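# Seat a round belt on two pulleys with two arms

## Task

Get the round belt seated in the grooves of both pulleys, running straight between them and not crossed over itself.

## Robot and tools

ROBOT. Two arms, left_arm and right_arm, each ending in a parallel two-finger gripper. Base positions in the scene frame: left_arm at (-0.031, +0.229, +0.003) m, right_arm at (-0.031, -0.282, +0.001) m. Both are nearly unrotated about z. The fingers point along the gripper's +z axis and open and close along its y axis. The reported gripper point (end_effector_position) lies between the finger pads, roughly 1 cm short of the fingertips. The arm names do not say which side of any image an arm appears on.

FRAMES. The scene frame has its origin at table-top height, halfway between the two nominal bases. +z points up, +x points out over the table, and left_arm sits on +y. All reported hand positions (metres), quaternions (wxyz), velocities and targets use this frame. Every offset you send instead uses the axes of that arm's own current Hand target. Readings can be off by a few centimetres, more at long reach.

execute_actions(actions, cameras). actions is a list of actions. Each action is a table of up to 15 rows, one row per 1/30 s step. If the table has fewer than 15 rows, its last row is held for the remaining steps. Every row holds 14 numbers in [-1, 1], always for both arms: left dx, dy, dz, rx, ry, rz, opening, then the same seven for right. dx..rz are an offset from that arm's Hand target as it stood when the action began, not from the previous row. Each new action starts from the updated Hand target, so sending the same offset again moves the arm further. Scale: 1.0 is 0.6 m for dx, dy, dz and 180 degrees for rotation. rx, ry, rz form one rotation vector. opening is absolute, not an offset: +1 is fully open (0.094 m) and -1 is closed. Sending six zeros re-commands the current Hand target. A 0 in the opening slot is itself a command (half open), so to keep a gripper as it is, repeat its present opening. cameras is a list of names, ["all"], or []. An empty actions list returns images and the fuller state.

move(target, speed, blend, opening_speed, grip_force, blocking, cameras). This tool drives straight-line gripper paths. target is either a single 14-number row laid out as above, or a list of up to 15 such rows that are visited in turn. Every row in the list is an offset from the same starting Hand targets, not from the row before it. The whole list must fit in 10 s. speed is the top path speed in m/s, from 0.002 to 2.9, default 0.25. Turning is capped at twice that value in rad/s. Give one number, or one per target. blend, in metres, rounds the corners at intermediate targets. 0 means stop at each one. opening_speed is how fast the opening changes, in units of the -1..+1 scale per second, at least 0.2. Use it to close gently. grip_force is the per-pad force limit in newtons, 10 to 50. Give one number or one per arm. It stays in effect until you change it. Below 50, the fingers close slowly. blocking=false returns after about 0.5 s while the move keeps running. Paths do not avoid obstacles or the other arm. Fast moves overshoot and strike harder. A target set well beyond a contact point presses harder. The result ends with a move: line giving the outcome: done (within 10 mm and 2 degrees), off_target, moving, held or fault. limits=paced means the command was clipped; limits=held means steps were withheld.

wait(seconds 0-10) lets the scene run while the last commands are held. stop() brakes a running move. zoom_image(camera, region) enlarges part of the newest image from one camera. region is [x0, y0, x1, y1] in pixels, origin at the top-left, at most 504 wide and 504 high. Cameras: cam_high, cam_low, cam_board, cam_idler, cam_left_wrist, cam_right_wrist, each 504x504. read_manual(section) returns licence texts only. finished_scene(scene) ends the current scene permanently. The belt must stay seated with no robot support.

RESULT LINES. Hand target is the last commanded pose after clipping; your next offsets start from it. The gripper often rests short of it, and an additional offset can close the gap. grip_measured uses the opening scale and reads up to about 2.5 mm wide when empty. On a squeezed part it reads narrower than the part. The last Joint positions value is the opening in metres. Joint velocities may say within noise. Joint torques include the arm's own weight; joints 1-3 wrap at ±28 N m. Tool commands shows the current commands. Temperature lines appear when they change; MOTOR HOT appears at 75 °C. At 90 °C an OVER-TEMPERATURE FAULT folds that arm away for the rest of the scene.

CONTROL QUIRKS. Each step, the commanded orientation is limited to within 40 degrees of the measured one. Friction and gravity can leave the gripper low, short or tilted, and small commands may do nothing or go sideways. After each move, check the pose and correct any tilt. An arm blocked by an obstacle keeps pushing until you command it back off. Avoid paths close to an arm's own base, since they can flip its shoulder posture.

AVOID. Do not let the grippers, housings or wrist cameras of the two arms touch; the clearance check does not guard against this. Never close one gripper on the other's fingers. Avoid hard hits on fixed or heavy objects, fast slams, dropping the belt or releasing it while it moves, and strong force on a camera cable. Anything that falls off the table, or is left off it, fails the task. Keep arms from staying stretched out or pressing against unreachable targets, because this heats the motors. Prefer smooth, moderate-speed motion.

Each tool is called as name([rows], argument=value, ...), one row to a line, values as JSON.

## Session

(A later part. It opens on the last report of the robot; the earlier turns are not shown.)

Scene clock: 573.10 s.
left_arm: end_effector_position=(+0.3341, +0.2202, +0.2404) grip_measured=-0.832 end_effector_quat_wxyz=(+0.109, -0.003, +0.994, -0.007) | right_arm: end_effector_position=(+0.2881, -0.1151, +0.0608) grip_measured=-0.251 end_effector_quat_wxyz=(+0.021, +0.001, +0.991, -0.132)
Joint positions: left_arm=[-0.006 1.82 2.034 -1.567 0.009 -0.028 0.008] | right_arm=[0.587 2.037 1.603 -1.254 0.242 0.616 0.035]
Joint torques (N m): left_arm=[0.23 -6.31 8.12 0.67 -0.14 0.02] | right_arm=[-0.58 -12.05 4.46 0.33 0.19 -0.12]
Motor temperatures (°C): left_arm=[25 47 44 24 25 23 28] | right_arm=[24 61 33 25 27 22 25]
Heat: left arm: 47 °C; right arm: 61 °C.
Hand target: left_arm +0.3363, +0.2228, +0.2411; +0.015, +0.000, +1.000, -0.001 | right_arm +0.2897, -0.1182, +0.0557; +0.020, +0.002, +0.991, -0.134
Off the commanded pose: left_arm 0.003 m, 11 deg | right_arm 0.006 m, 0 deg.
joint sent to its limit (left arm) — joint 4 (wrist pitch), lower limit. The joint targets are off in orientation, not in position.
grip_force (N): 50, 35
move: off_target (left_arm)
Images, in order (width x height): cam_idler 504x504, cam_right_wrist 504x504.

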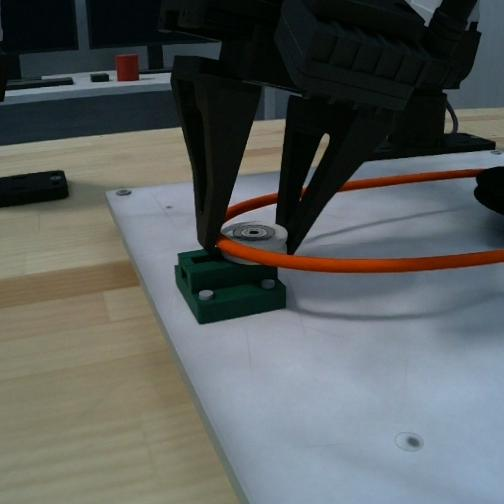

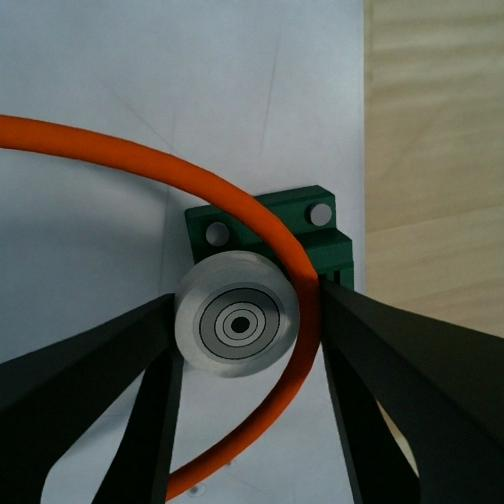

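move([
  [0,0,0,0,0,0,-0.83,0,0,0,0,0,0,-0.1],
  [0,0,0,0,0,0,-0.83,0,-0.03,-0.11,0,0,0,-0.1],
], opening_speed=0.3, speed=0.08, cameras=["cam_idler","cam_right_wrist"])

zoom_image(camera="cam_idler", region=[140, 140, 340, 340])

zoom_image(camera="cam_right_wrist", region=[100, 100, 350, 350])

Scene clock: 583.57 s.
left_arm: end_effector_position=(+0.3341, +0.2202, +0.2404) grip_measured=-0.832 end_effector_quat_wxyz=(+0.109, -0.003, +0.994, -0.007) | right_arm: end_effector_position=(+0.2828, -0.1191, +0.1086) grip_measured=-0.101 end_effector_quat_wxyz=(+0.001, +0.000, +0.990, -0.144)
Joint positions: left_arm=[-0.006 1.82 2.034 -1.567 0.009 -0.028 0.008] | right_arm=[0.585 2.037 1.788 -1.485 0.239 0.616 0.042]
Joint torques (N m): left_arm=[0.28 -6.42 8.02 0.66 -0.13 0.01] | right_arm=[-0.1 -15.56 8.16 0.05 0.2 -0.05]
Motor temperatures (°C): left_arm=[25 47 44 24 25 23 28] | right_arm=[24 62 33 25 27 22 26]
Heat: left arm: 47 °C; right arm: 62 °C.
Hand target: left_arm +0.3363, +0.2228, +0.2411; +0.015, +0.000, +1.000, -0.001 | right_arm +0.2870, -0.1181, +0.1240; +0.020, +0.002, +0.991, -0.134
Off the commanded pose: left_arm 0.003 m, 11 deg | right_arm 0.016 m, 2 deg.
joint sent to its limit (left arm) — joint 4 (wrist pitch), lower limit. The joint targets are off in orientation, not in position.
grip_force (N): 50, 35
move: off_target (left_arm, right_arm)
Images, in order (width x height): cam_idler 504x504, cam_right_wrist 504x504.

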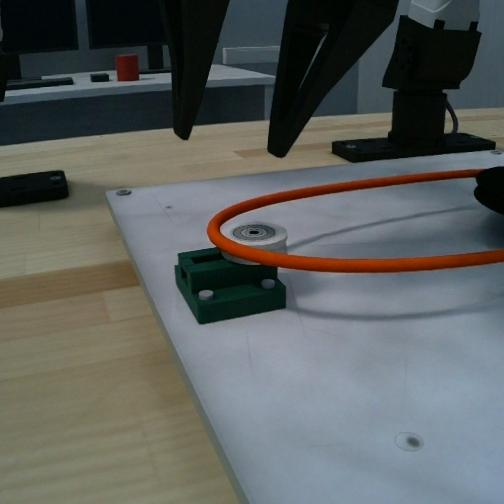

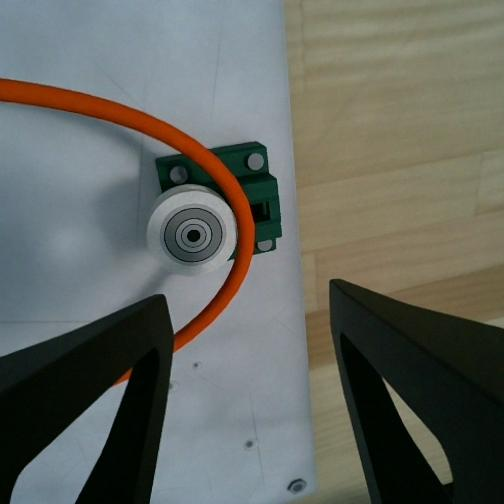

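Scaled by 2.520 from the camera's 504x504 image, which has a finer 720x720 frame.

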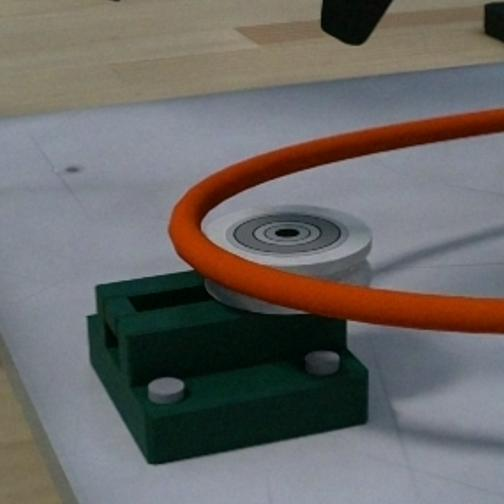

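Scaled by 2.016 from the camera's 504x504 image, which has a finer 720x720 frame.

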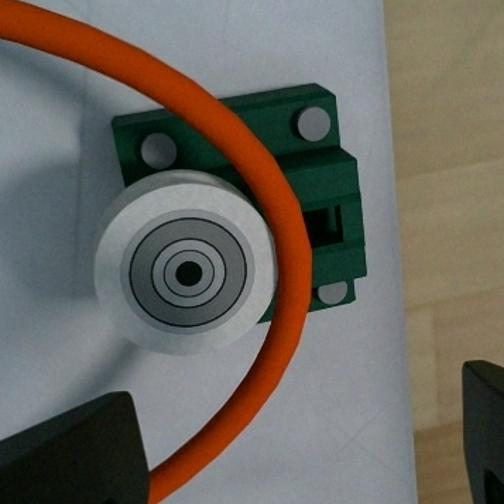

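move([
  [0,0,0,0,0,0,-0.83,-0.005,0.0265,0.095,0,0,0,-0.1],
  [0,0,0,0,0,0,-0.83,-0.005,0.0265,0.095,0,0,0,-0.21],
  [0,0,0,0,0,0,-0.83,-0.005,0.0305,0.111,0,0,0,-0.24],
], opening_speed=0.25, speed=0.08, grip_force=[50,50], cameras=["cam_idler","cam_right_wrist"])

zoom_image(camera="cam_idler", region=[140, 140, 340, 340])

Scene clock: 605.33 s.
left_arm: end_effector_position=(+0.3341, +0.2202, +0.2404) grip_measured=-0.832 end_effector_quat_wxyz=(+0.109, -0.003, +0.994, -0.007) | right_arm: end_effector_position=(+0.2921, -0.1142, +0.0645) grip_measured=-0.233 end_effector_quat_wxyz=(+0.026, +0.003, +0.991, -0.128)
Joint positions: left_arm=[-0.006 1.82 2.034 -1.567 0.009 -0.028 0.008] | right_arm=[0.583 2.036 1.619 -1.257 0.241 0.612 0.036]
Joint torques (N m): left_arm=[0.24 -6.39 8.06 0.67 -0.13 0.02] | right_arm=[-0.49 -11.19 4.3 0.41 0.15 -0.1]
Motor temperatures (°C): left_arm=[25 47 44 25 25 23 28] | right_arm=[24 68 34 25 27 22 25]
Heat: left arm: 47 °C; right arm: 68 °C.
Hand target: left_arm +0.3363, +0.2228, +0.2411; +0.015, +0.000, +1.000, -0.001 | right_arm +0.2928, -0.1181, +0.0551; +0.020, +0.002, +0.991, -0.134
Off the commanded pose: left_arm 0.003 m, 11 deg | right_arm 0.010 m, 1 deg.
joint sent to its limit (left arm) — joint 4 (wrist pitch), lower limit. The joint targets are off in orientation, not in position.
move: off_target (left_arm)
Images, in order (width x height): cam_idler 504x504, cam_right_wrist 504x504.

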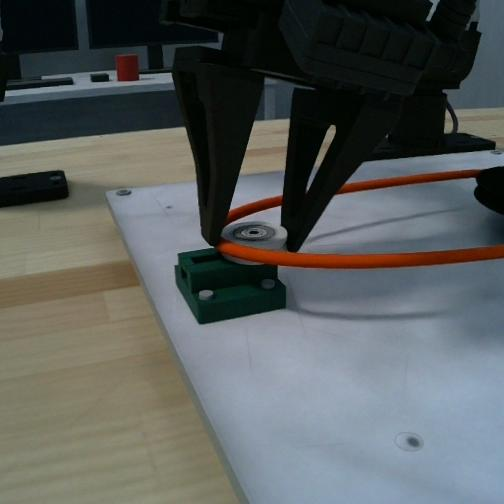

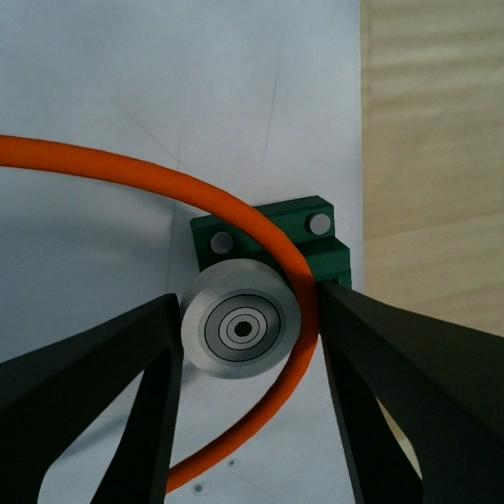

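Scaled by 2.520 from the camera's 504x504 image, which has a finer 720x720 frame.

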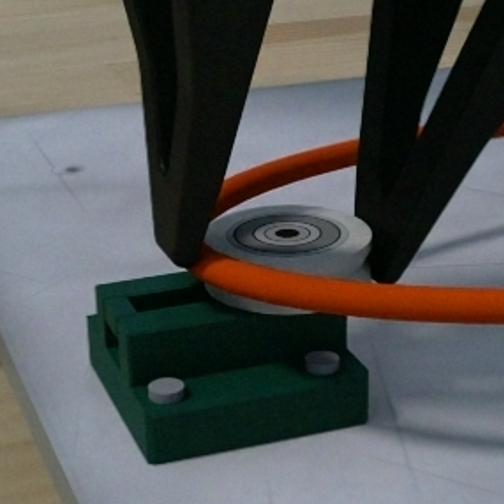

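move(target=[0,0,0,0,0,0,-0.83,0,0.0,0.003,0,0,0,-0.31], opening_speed=0.25, speed=0.08, cameras=["cam_idler","cam_right_wrist"])

zoom_image(camera="cam_idler", region=[140, 140, 340, 340])

move([
  [0,0,0,0,0,0,-0.83,0,0,0.0,0,0,0,-0.1],
  [0,0,0,0,0,0,-0.83,0,-0.03,-0.11,0,0,0,-0.1],
], opening_speed=0.3, speed=0.08, cameras=["cam_idler","cam_right_wrist"])

zoom_image(camera="cam_idler", region=[140, 140, 340, 340])

zoom_image(camera="cam_right_wrist", region=[100, 100, 350, 350])

Scene clock: 615.97 s.
left_arm: end_effector_position=(+0.3341, +0.2202, +0.2404) grip_measured=-0.832 end_effector_quat_wxyz=(+0.109, -0.003, +0.994, -0.007) | right_arm: end_effector_position=(+0.2921, -0.1142, +0.0643) grip_measured=-0.279 end_effector_quat_wxyz=(+0.026, +0.002, +0.991, -0.128)
Joint positions: left_arm=[-0.006 1.82 2.034 -1.567 0.009 -0.028 0.008] | right_arm=[0.583 2.036 1.618 -1.255 0.241 0.61 0.034]
Joint torques (N m): left_arm=[0.27 -6.35 8.08 0.64 -0.13 0.01] | right_arm=[-0.7 -11.32 3.54 0.42 0.19 -0.1]
Motor temperatures (°C): left_arm=[25 46 44 25 25 23 27] | right_arm=[24 65 33 25 27 22 25]
Heat: left arm: 46 °C; right arm: 65 °C.
Hand target: left_arm +0.3363, +0.2228, +0.2411; +0.015, +0.000, +1.000, -0.001 | right_arm +0.2929, -0.1186, +0.0534; +0.020, +0.002, +0.991, -0.134
Off the commanded pose: left_arm 0.003 m, 11 deg | right_arm 0.012 m, 1 deg.
joint sent to its limit (left arm) — joint 4 (wrist pitch), lower limit. The joint targets are off in orientation, not in position.
move: off_target (left_arm, right_arm)
Images, in order (width x height): cam_idler 504x504, cam_right_wrist 504x504.

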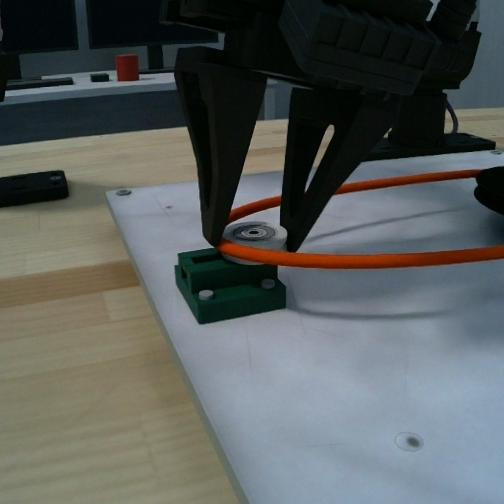

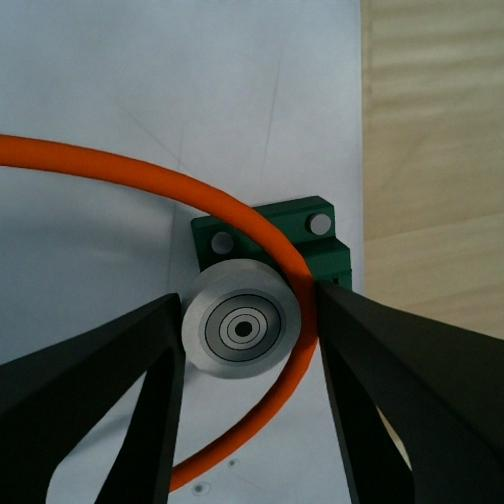

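Scaled by 2.520 from the camera's 504x504 image, which has a finer 720x720 frame.

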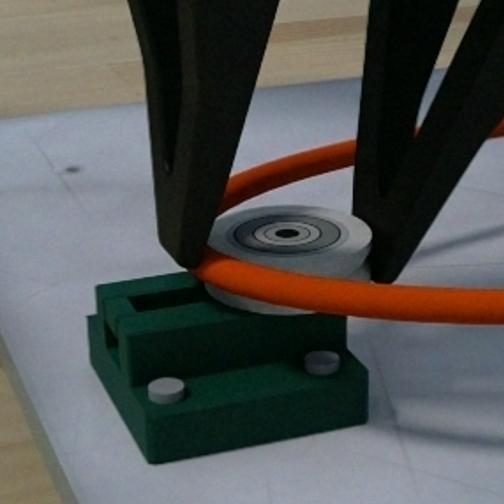

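Scene clock: 618.43 s.
left_arm: end_effector_position=(+0.3341, +0.2202, +0.2404) grip_measured=-0.832 end_effector_quat_wxyz=(+0.109, -0.003, +0.994, -0.007) | right_arm: end_effector_position=(+0.2857, -0.1192, +0.1053) grip_measured=-0.101 end_effector_quat_wxyz=(+0.000, +0.000, +0.990, -0.144)
Joint positions: left_arm=[-0.006 1.82 2.034 -1.567 0.009 -0.028 0.008] | right_arm=[0.58 2.048 1.792 -1.479 0.239 0.61 0.042]
Joint torques (N m): left_arm=[0.25 -6.32 8.05 0.68 -0.14 0.02] | right_arm=[0.03 -15.97 8.28 0.04 0.24 -0.02]
Motor temperatures (°C): left_arm=[25 46 44 25 25 23 27] | right_arm=[24 65 33 25 27 22 25]
Heat: left arm: 46 °C; right arm: 65 °C.
Hand target: left_arm +0.3363, +0.2228, +0.2411; +0.015, +0.000, +1.000, -0.001 | right_arm +0.2901, -0.1183, +0.1218; +0.020, +0.002, +0.991, -0.134
Off the commanded pose: left_arm 0.003 m, 11 deg | right_arm 0.017 m, 3 deg.
joint sent to its limit (left arm) — joint 4 (wrist pitch), lower limit. The joint targets are off in orientation, not in position.
move: off_target (left_arm, right_arm)
Images, in order (width x height): cam_idler 504x504, cam_right_wrist 504x504.

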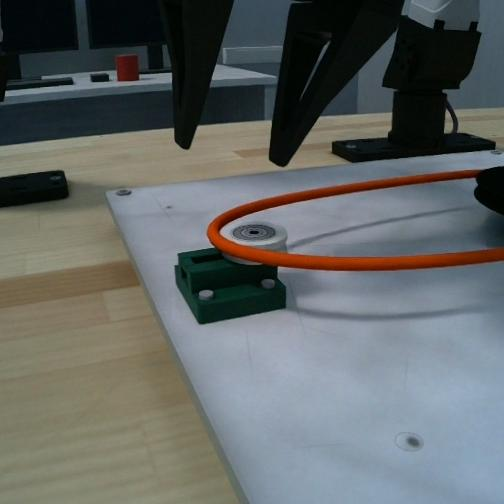

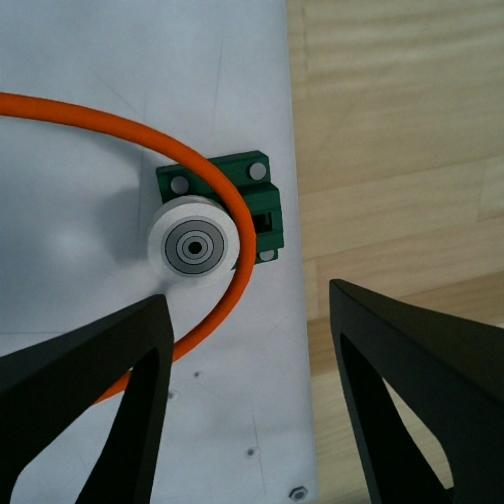

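Scaled by 2.520 from the camera's 504x504 image, which has a finer 720x720 frame.

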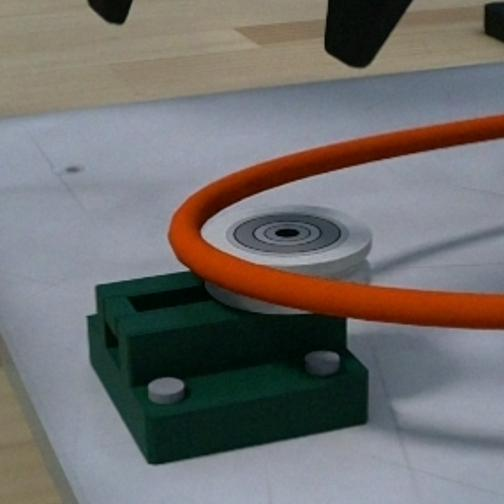

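Scaled by 2.016 from the camera's 504x504 image, which has a finer 720x720 frame.

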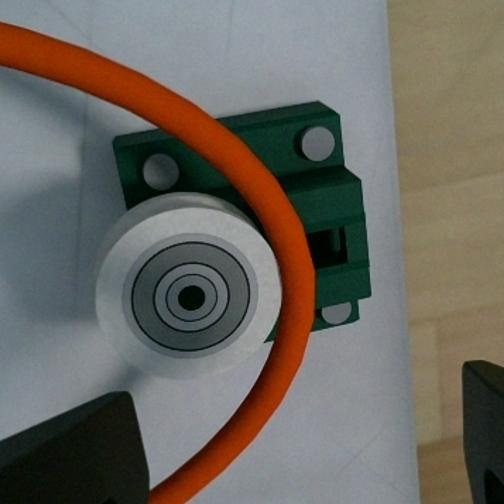

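execute_actions(actions=[], cameras=["cam_low","cam_idler","cam_board"])

zoom_image(camera="cam_idler", region=[400, 140, 504, 290])

zoom_image(camera="cam_low", region=[320, 255, 450, 325])

zoom_image(camera="cam_board", region=[350, 150, 504, 340])

zoom_image(camera="cam_idler", region=[195, 205, 295, 295])

Scene clock: 631.00 s.
left_arm: end_effector_position=(+0.3341, +0.2202, +0.2404) grip_measured=-0.832 end_effector_quat_wxyz=(+0.109, -0.003, +0.994, -0.007) | right_arm: end_effector_position=(+0.2855, -0.1194, +0.1053) grip_measured=-0.101 end_effector_quat_wxyz=(-0.001, +0.000, +0.990, -0.144)
Joint positions: left_arm=[-0.006 1.82 2.034 -1.567 0.009 -0.028 0.008] | right_arm=[0.58 2.048 1.792 -1.479 0.239 0.61 0.042]
Joint velocities: within noise
Joint torques (N m): left_arm=[0.24 -6.41 8.12 0.67 -0.14 0.02] | right_arm=[-0.02 -15.84 8.25 0.03 0.21 -0.06]
Motor temperatures (°C): left_arm=[25 46 45 25 24 23 27] | right_arm=[24 69 33 25 27 22 25]
Heat: left arm: 46 °C; right arm: 69 °C.
Hand target: left_arm +0.3363, +0.2228, +0.2411; +0.015, +0.000, +1.000, -0.001 | right_arm +0.2900, -0.1184, +0.1218; +0.020, +0.002, +0.991, -0.134
Tool commands: left_gripper/opening=-0.83 right_gripper/opening=-0.1
Off the commanded pose: left_arm 0.003 m, 11 deg | right_arm 0.017 m, 3 deg.
Images, in order (width x height): cam_low 504x504, cam_board 504x504, cam_idler 504x504.

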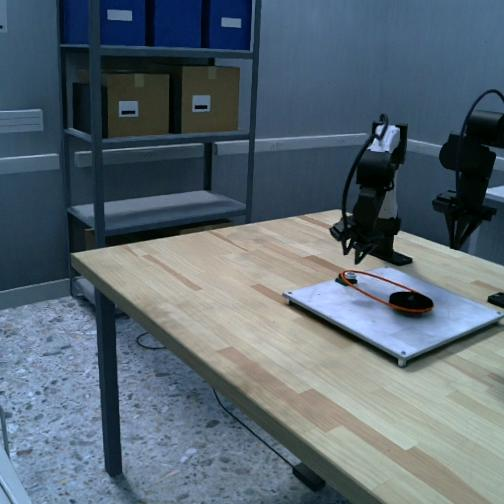

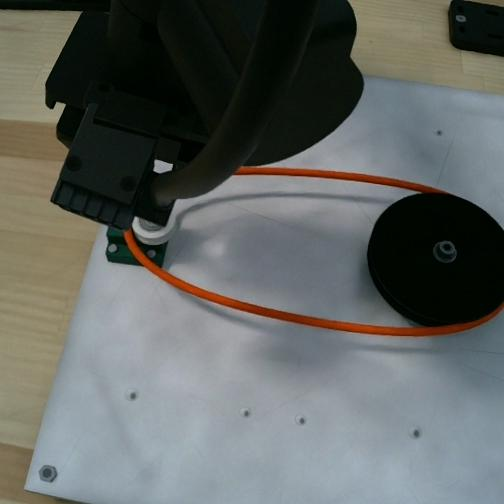

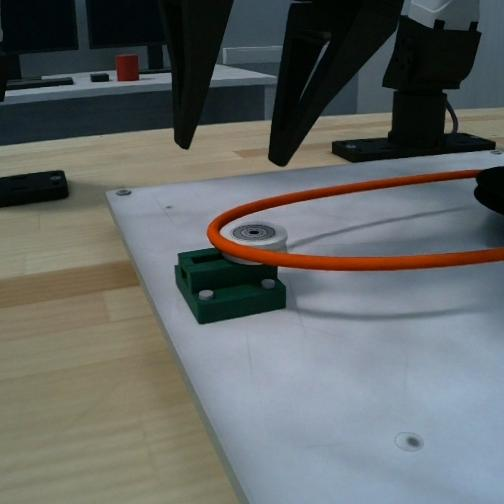

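Scaled by 3.360 from the camera's 504x504 image, which has a finer 720x720 frame.

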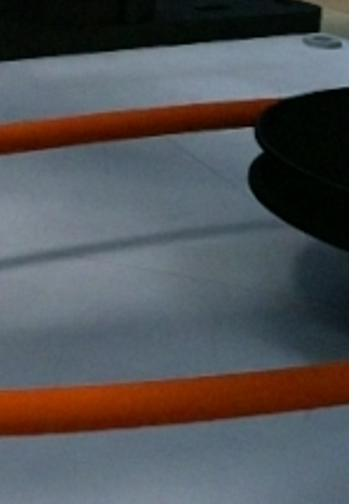

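Scaled by 3.877 from the camera's 504x504 image, which has a finer 720x720 frame.

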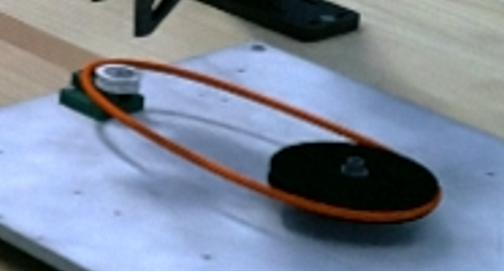

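Scaled by 2.653 from the camera's 504x504 image, which has a finer 720x720 frame.

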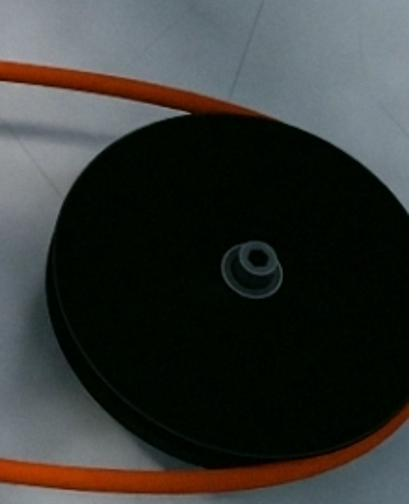

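Scaled by 5.040 from the camera's 504x504 image, which has a finer 720x720 frame.

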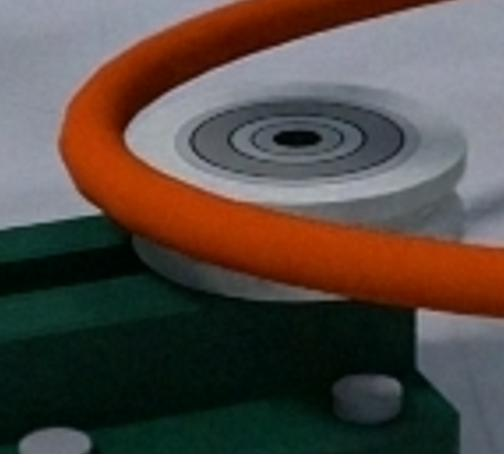

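move([
  [0,0,0,0,0,0,-0.83,0.005,0.0257,0.0932,-0.045,0,0,-0.1],
  [0,0,0,0,0,0,-0.83,0.005,0.0257,0.0932,-0.045,0,0,-0.22],
  [0,0,0,0,0,0,-0.83,0.005,0.033,0.12,-0.045,0,0,-0.22],
], opening_speed=0.3, speed=0.08, cameras=["cam_idler","cam_right_wrist"])

zoom_image(camera="cam_idler", region=[140, 140, 340, 340])

Scene clock: 660.73 s.
left_arm: end_effector_position=(+0.3341, +0.2202, +0.2404) grip_measured=-0.832 end_effector_quat_wxyz=(+0.109, -0.003, +0.994, -0.007) | right_arm: end_effector_position=(+0.2959, -0.1156, +0.0698) grip_measured=-0.219 end_effector_quat_wxyz=(+0.043, +0.005, +0.998, -0.055)
Joint positions: left_arm=[-0.006 1.82 2.034 -1.567 0.009 -0.028 0.008] | right_arm=[0.526 1.933 1.511 -1.131 0.139 0.546 0.037]
Joint torques (N m): left_arm=[0.31 -6.34 8.09 0.64 -0.15 0.01] | right_arm=[0.06 -8.21 2.29 0.67 0.01 -0.11]
Motor temperatures (°C): left_arm=[25 46 45 25 24 23 27] | right_arm=[24 71 34 25 26 22 25]
Heat: left arm: 46 °C; right arm: 71 °C.
Hand target: left_arm +0.3363, +0.2228, +0.2411; +0.015, +0.000, +1.000, -0.001 | right_arm +0.2901, -0.1184, +0.0470; +0.020, +0.001, +0.998, -0.064
Off the commanded pose: left_arm 0.003 m, 11 deg | right_arm 0.024 m, 3 deg.
joint sent to its limit (left arm) — joint 4 (wrist pitch), lower limit. The joint targets are off in orientation, not in position.
move: off_target (left_arm, right_arm)
Images, in order (width x height): cam_idler 504x504, cam_right_wrist 504x504.

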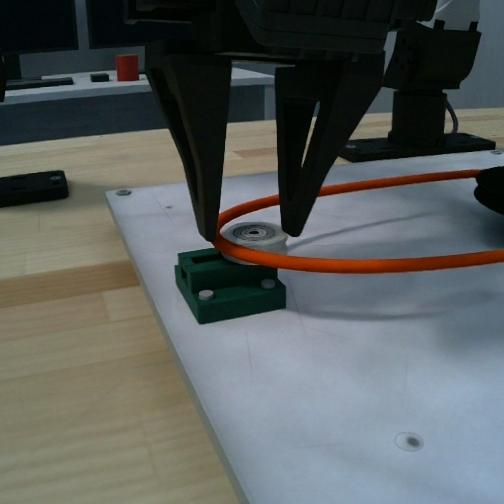

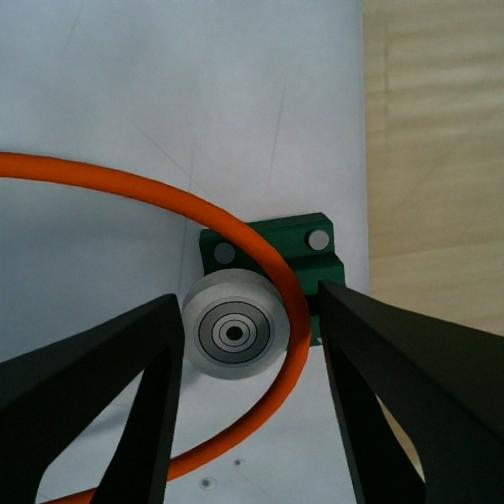

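Scaled by 2.520 from the camera's 504x504 image, which has a finer 720x720 frame.

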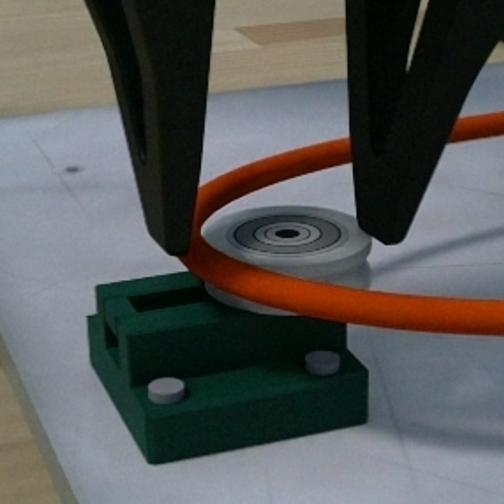

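move([
  [0,0,0,0,0,0,-0.83,0.01,0,-0.045,0,0,0,-0.08],
  [0,0,0,0,0,0,-0.83,0.01,0.0,-0.012,0,0,0,-0.08],
], opening_speed=0.5, speed=0.1, cameras=["cam_idler","cam_right_wrist"])

zoom_image(camera="cam_idler", region=[140, 140, 340, 340])

Scene clock: 672.37 s.
left_arm: end_effector_position=(+0.3341, +0.2202, +0.2404) grip_measured=-0.832 end_effector_quat_wxyz=(+0.109, -0.003, +0.994, -0.007) | right_arm: end_effector_position=(+0.2871, -0.1171, +0.0695) grip_measured=-0.082 end_effector_quat_wxyz=(+0.033, +0.000, +0.998, -0.062)
Joint positions: left_arm=[-0.006 1.82 2.034 -1.567 0.009 -0.028 0.008] | right_arm=[0.536 1.926 1.5 -1.154 0.141 0.548 0.043]
Joint torques (N m): left_arm=[0.25 -6.42 8.05 0.66 -0.14 0.02] | right_arm=[0.01 -9.77 2.76 0.66 -0.04 -0.04]
Motor temperatures (°C): left_arm=[25 46 45 25 24 23 27] | right_arm=[24 64 33 25 26 22 25]
Heat: left arm: 46 °C; right arm: 64 °C.
Hand target: left_arm +0.3363, +0.2228, +0.2411; +0.015, +0.000, +1.000, -0.001 | right_arm +0.2838, -0.1175, +0.0539; +0.020, +0.001, +0.998, -0.064
Off the commanded pose: left_arm 0.003 m, 11 deg | right_arm 0.016 m, 1 deg.
joint sent to its limit (left arm) — joint 4 (wrist pitch), lower limit. The joint targets are off in orientation, not in position.
move: off_target (left_arm, right_arm)
Images, in order (width x height): cam_idler 504x504, cam_right_wrist 504x504.

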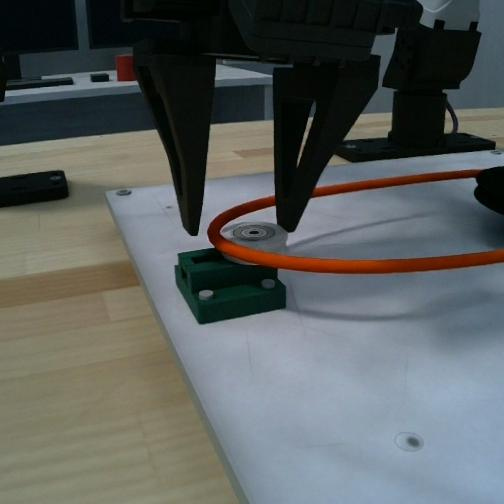

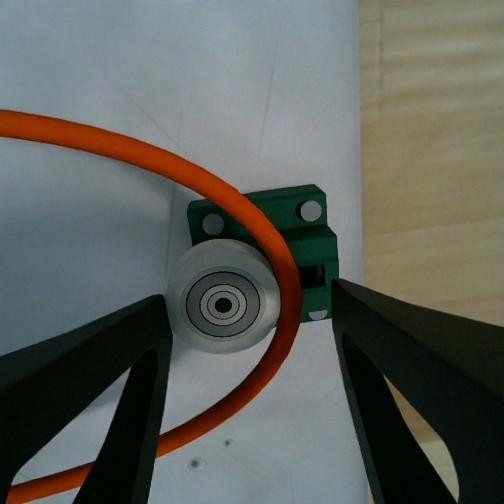

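Scaled by 2.520 from the camera's 504x504 image, which has a finer 720x720 frame.

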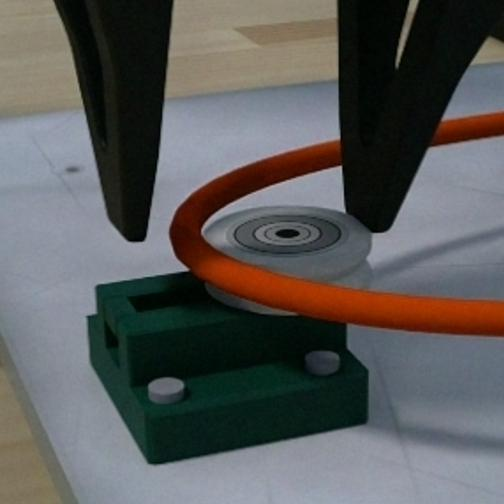

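move([
  [0,0,0,0,0,0,-0.83,0,0.008,-0.012,0,0,0,-0.08],
  [0,0,0,0,0,0,-0.83,0,0.008,0.008,0,0,0,-0.08],
], speed=0.1, cameras=["cam_idler","cam_right_wrist"])

zoom_image(camera="cam_idler", region=[140, 140, 340, 340])

Scene clock: 683.10 s.
left_arm: end_effector_position=(+0.3341, +0.2202, +0.2404) grip_measured=-0.832 end_effector_quat_wxyz=(+0.109, -0.003, +0.994, -0.007) | right_arm: end_effector_position=(+0.2847, -0.1172, +0.0573) grip_measured=-0.081 end_effector_quat_wxyz=(+0.025, +0.001, +0.997, -0.069)
Joint positions: left_arm=[-0.006 1.82 2.034 -1.567 0.009 -0.028 0.008] | right_arm=[0.54 1.947 1.479 -1.133 0.143 0.555 0.043]
Joint torques (N m): left_arm=[0.18 -6.41 8.1 0.65 -0.14 0.01] | right_arm=[0.54 -10.48 4.56 0.58 -0.04 -0.01]
Motor temperatures (°C): left_arm=[25 46 45 25 24 23 27] | right_arm=[24 61 33 25 26 22 24]
Heat: left arm: 46 °C; right arm: 61 °C.
Hand target: left_arm +0.3363, +0.2228, +0.2411; +0.015, +0.000, +1.000, -0.001 | right_arm +0.2840, -0.1132, +0.0486; +0.020, +0.001, +0.998, -0.063
Off the commanded pose: left_arm 0.003 m, 11 deg | right_arm 0.010 m, 1 deg.
joint sent to its limit (left arm) — joint 4 (wrist pitch), lower limit. The joint targets are off in orientation, not in position.
move: off_target (left_arm)
Images, in order (width x height): cam_idler 504x504, cam_right_wrist 504x504.

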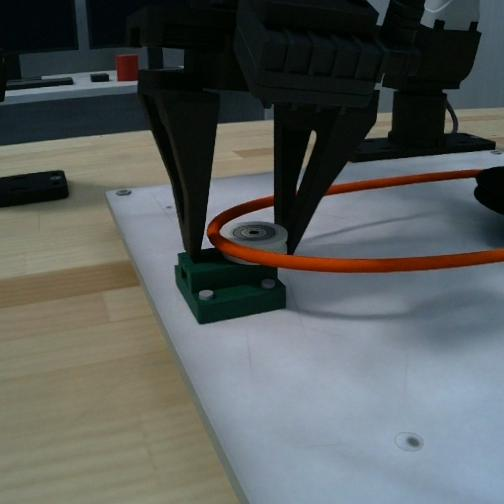

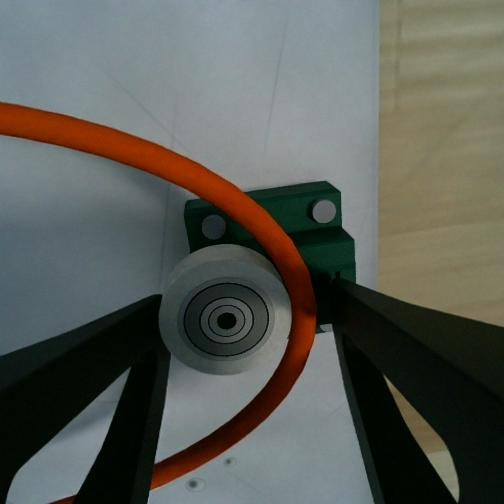

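Scaled by 2.520 from the camera's 504x504 image, which has a finer 720x720 frame.

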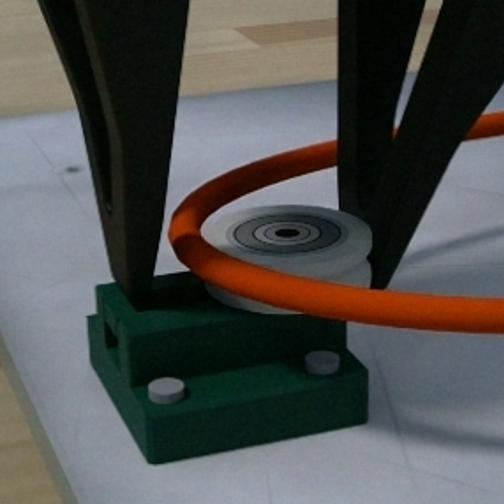

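move([
  [0,0,0,0,0,0,-0.83,0,0,-0.016,0,0,0,-0.08],
  [0,0,0,0,0,0,-0.83,0,0,-0.016,0,0,0,-0.21],
  [0,0,0,0,0,0,-0.83,0,0,0.006,0,0,0,-0.21],
  [0,0,0,0,0,0,-0.83,0,0,0.012,0,0,0,-0.33],
], speed=0.1, opening_speed=0.4, cameras=["cam_idler","cam_right_wrist"])

zoom_image(camera="cam_idler", region=[140, 140, 340, 340])

Scene clock: 694.80 s.
left_arm: end_effector_position=(+0.3341, +0.2202, +0.2404) grip_measured=-0.832 end_effector_quat_wxyz=(+0.109, -0.003, +0.994, -0.007) | right_arm: end_effector_position=(+0.2840, -0.1160, +0.0573) grip_measured=-0.270 end_effector_quat_wxyz=(+0.026, -0.002, +0.997, -0.069)
Joint positions: left_arm=[-0.006 1.82 2.034 -1.567 0.009 -0.028 0.008] | right_arm=[0.545 1.945 1.477 -1.131 0.144 0.555 0.034]
Joint torques (N m): left_arm=[0.25 -6.37 8.12 0.65 -0.14 0] | right_arm=[-0.12 -9.74 2.7 0.81 -0.03 0]
Motor temperatures (°C): left_arm=[25 46 45 25 24 23 27] | right_arm=[24 61 33 25 26 22 24]
Heat: left arm: 46 °C; right arm: 61 °C.
Hand target: left_arm +0.3363, +0.2228, +0.2411; +0.015, +0.000, +1.000, -0.001 | right_arm +0.2843, -0.1143, +0.0414; +0.020, +0.001, +0.998, -0.064
Off the commanded pose: left_arm 0.003 m, 11 deg | right_arm 0.016 m, 1 deg.
joint sent to its limit (left arm) — joint 4 (wrist pitch), lower limit. The joint targets are off in orientation, not in position.
move: off_target (left_arm, right_arm); target 4's new opening was sent with right_arm's hand 0.016 m and 1 deg from that target
Images, in order (width x height): cam_idler 504x504, cam_right_wrist 504x504.

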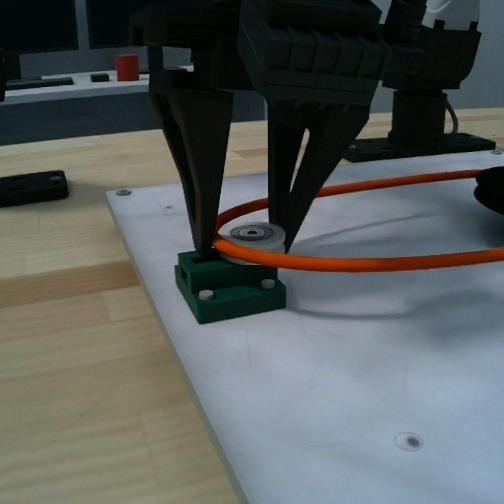

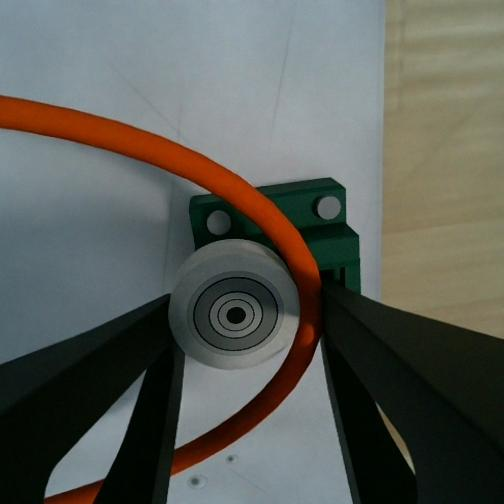

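Scaled by 2.520 from the camera's 504x504 image, which has a finer 720x720 frame.

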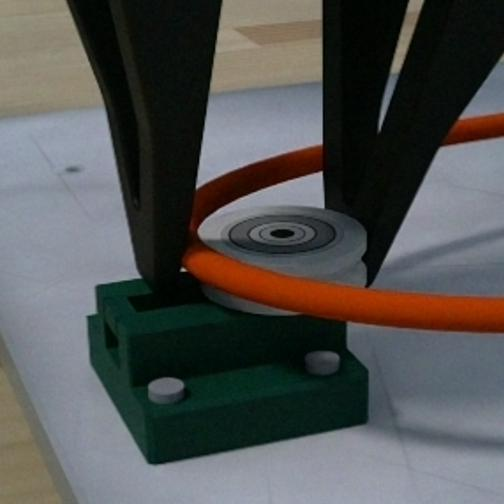

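move([
  [0,0,0,0,0,0,-0.83,0,0,0.0,0,0,0,-0.08],
  [0,0,0,0,0,0,-0.83,0,0,-0.12,0,0,0,-0.08],
  [0,0,0,0,0,0,-0.83,0,-0.05,-0.12,-0.15,0,0,-1],
], speed=0.12, opening_speed=0.8, cameras=["cam_idler","cam_right_wrist"])

zoom_image(camera="cam_idler", region=[140, 140, 340, 340])

Scene clock: 712.60 s.
left_arm: end_effector_position=(+0.3341, +0.2202, +0.2404) grip_measured=-0.832 end_effector_quat_wxyz=(+0.109, -0.003, +0.994, -0.007) | right_arm: end_effector_position=(+0.2797, -0.1357, +0.1085) grip_measured=-0.988 end_effector_quat_wxyz=(+0.003, +0.001, +0.987, +0.161)
Joint positions: left_arm=[-0.006 1.82 2.034 -1.567 0.009 -0.028 0.008] | right_arm=[0.275 1.741 1.39 -1.12 -0.308 0.304 0.001]
Joint torques (N m): left_arm=[0.27 -6.39 8.1 0.64 -0.14 0.01] | right_arm=[-0.09 -13.33 5.46 0.75 -0.27 -0.14]
Motor temperatures (°C): left_arm=[25 46 45 25 24 23 27] | right_arm=[24 59 33 25 26 22 25]
Heat: left arm: 46 °C; right arm: 59 °C.
Hand target: left_arm +0.3363, +0.2228, +0.2411; +0.015, +0.000, +1.000, -0.001 | right_arm +0.2813, -0.1349, +0.1166; +0.020, -0.004, +0.985, +0.171
Off the commanded pose: left_arm 0.003 m, 11 deg | right_arm 0.008 m, 2 deg.
joint sent to its limit (left arm) — joint 4 (wrist pitch), lower limit. The joint targets are off in orientation, not in position.
move: off_target (left_arm)
Images, in order (width x height): cam_idler 504x504, cam_right_wrist 504x504.

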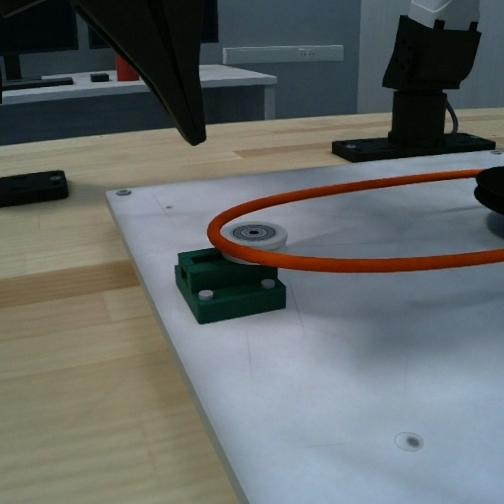

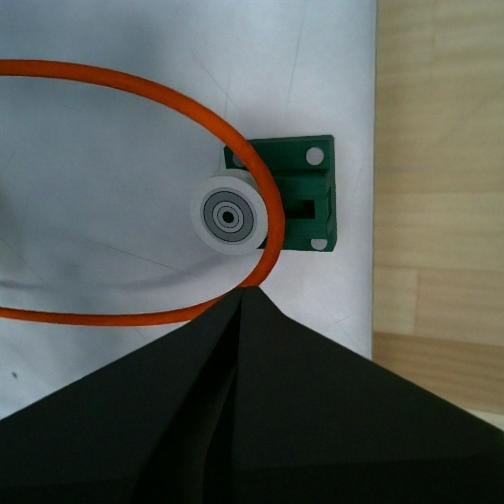

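Scaled by 2.520 from the camera's 504x504 image, which has a finer 720x720 frame.

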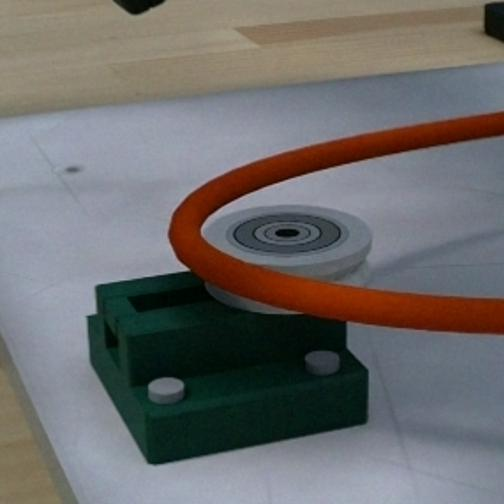

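move(target=[0,0,0,0,0,0,-0.83,-0.007,-0.0375,0.062,0,0,0,-1], speed=0.1, cameras=["cam_idler","cam_right_wrist"])

zoom_image(camera="cam_idler", region=[140, 140, 340, 340])

Scene clock: 725.50 s.
left_arm: end_effector_position=(+0.3341, +0.2202, +0.2404) grip_measured=-0.832 end_effector_quat_wxyz=(+0.109, -0.003, +0.994, -0.007) | right_arm: end_effector_position=(+0.2853, -0.1441, +0.0762) grip_measured=-0.988 end_effector_quat_wxyz=(+0.017, -0.001, +0.986, +0.165)
Joint positions: left_arm=[-0.006 1.82 2.034 -1.567 0.009 -0.028 0.008] | right_arm=[0.245 1.751 1.268 -0.968 -0.312 0.273 0.001]
Joint torques (N m): left_arm=[0.21 -6.45 8.06 0.66 -0.13 0.03] | right_arm=[-0.1 -9.84 5.5 0.8 -0.3 -0.15]
Motor temperatures (°C): left_arm=[25 46 46 25 24 23 26] | right_arm=[24 59 33 26 26 22 25]
Heat: left arm: 46 °C; right arm: 59 °C.
Hand target: left_arm +0.3363, +0.2228, +0.2411; +0.015, +0.000, +1.000, -0.001 | right_arm +0.2872, -0.1436, +0.0742; +0.020, -0.004, +0.985, +0.171
Off the commanded pose: left_arm 0.003 m, 11 deg | right_arm 0.003 m, 1 deg.
joint sent to its limit (left arm) — joint 4 (wrist pitch), lower limit. The joint targets are off in orientation, not in position.
move: off_target (left_arm)
Images, in order (width x height): cam_idler 504x504, cam_right_wrist 504x504.

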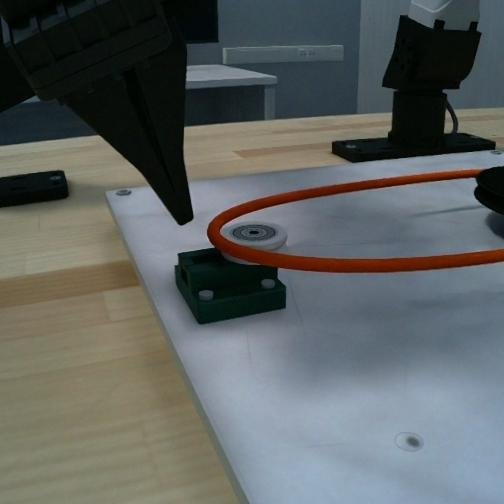

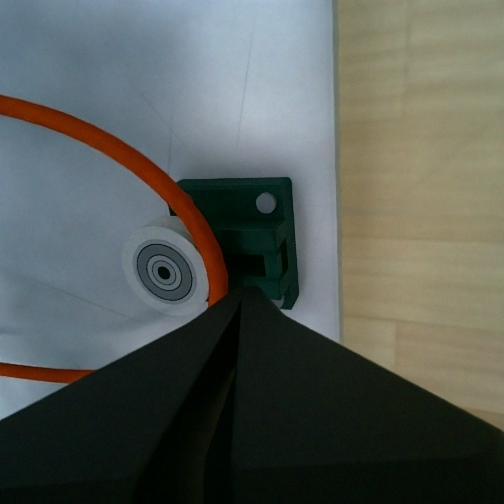

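Scaled by 2.520 from the camera's 504x504 image, which has a finer 720x720 frame.

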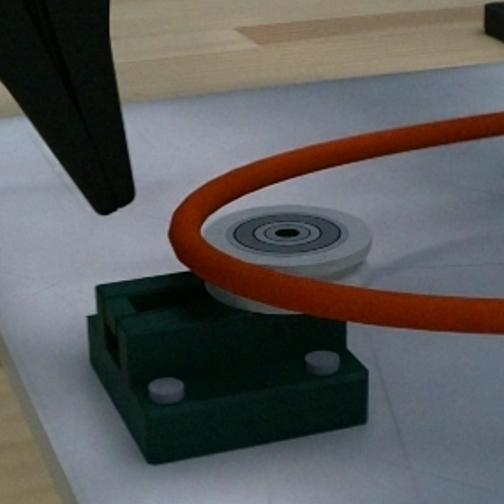

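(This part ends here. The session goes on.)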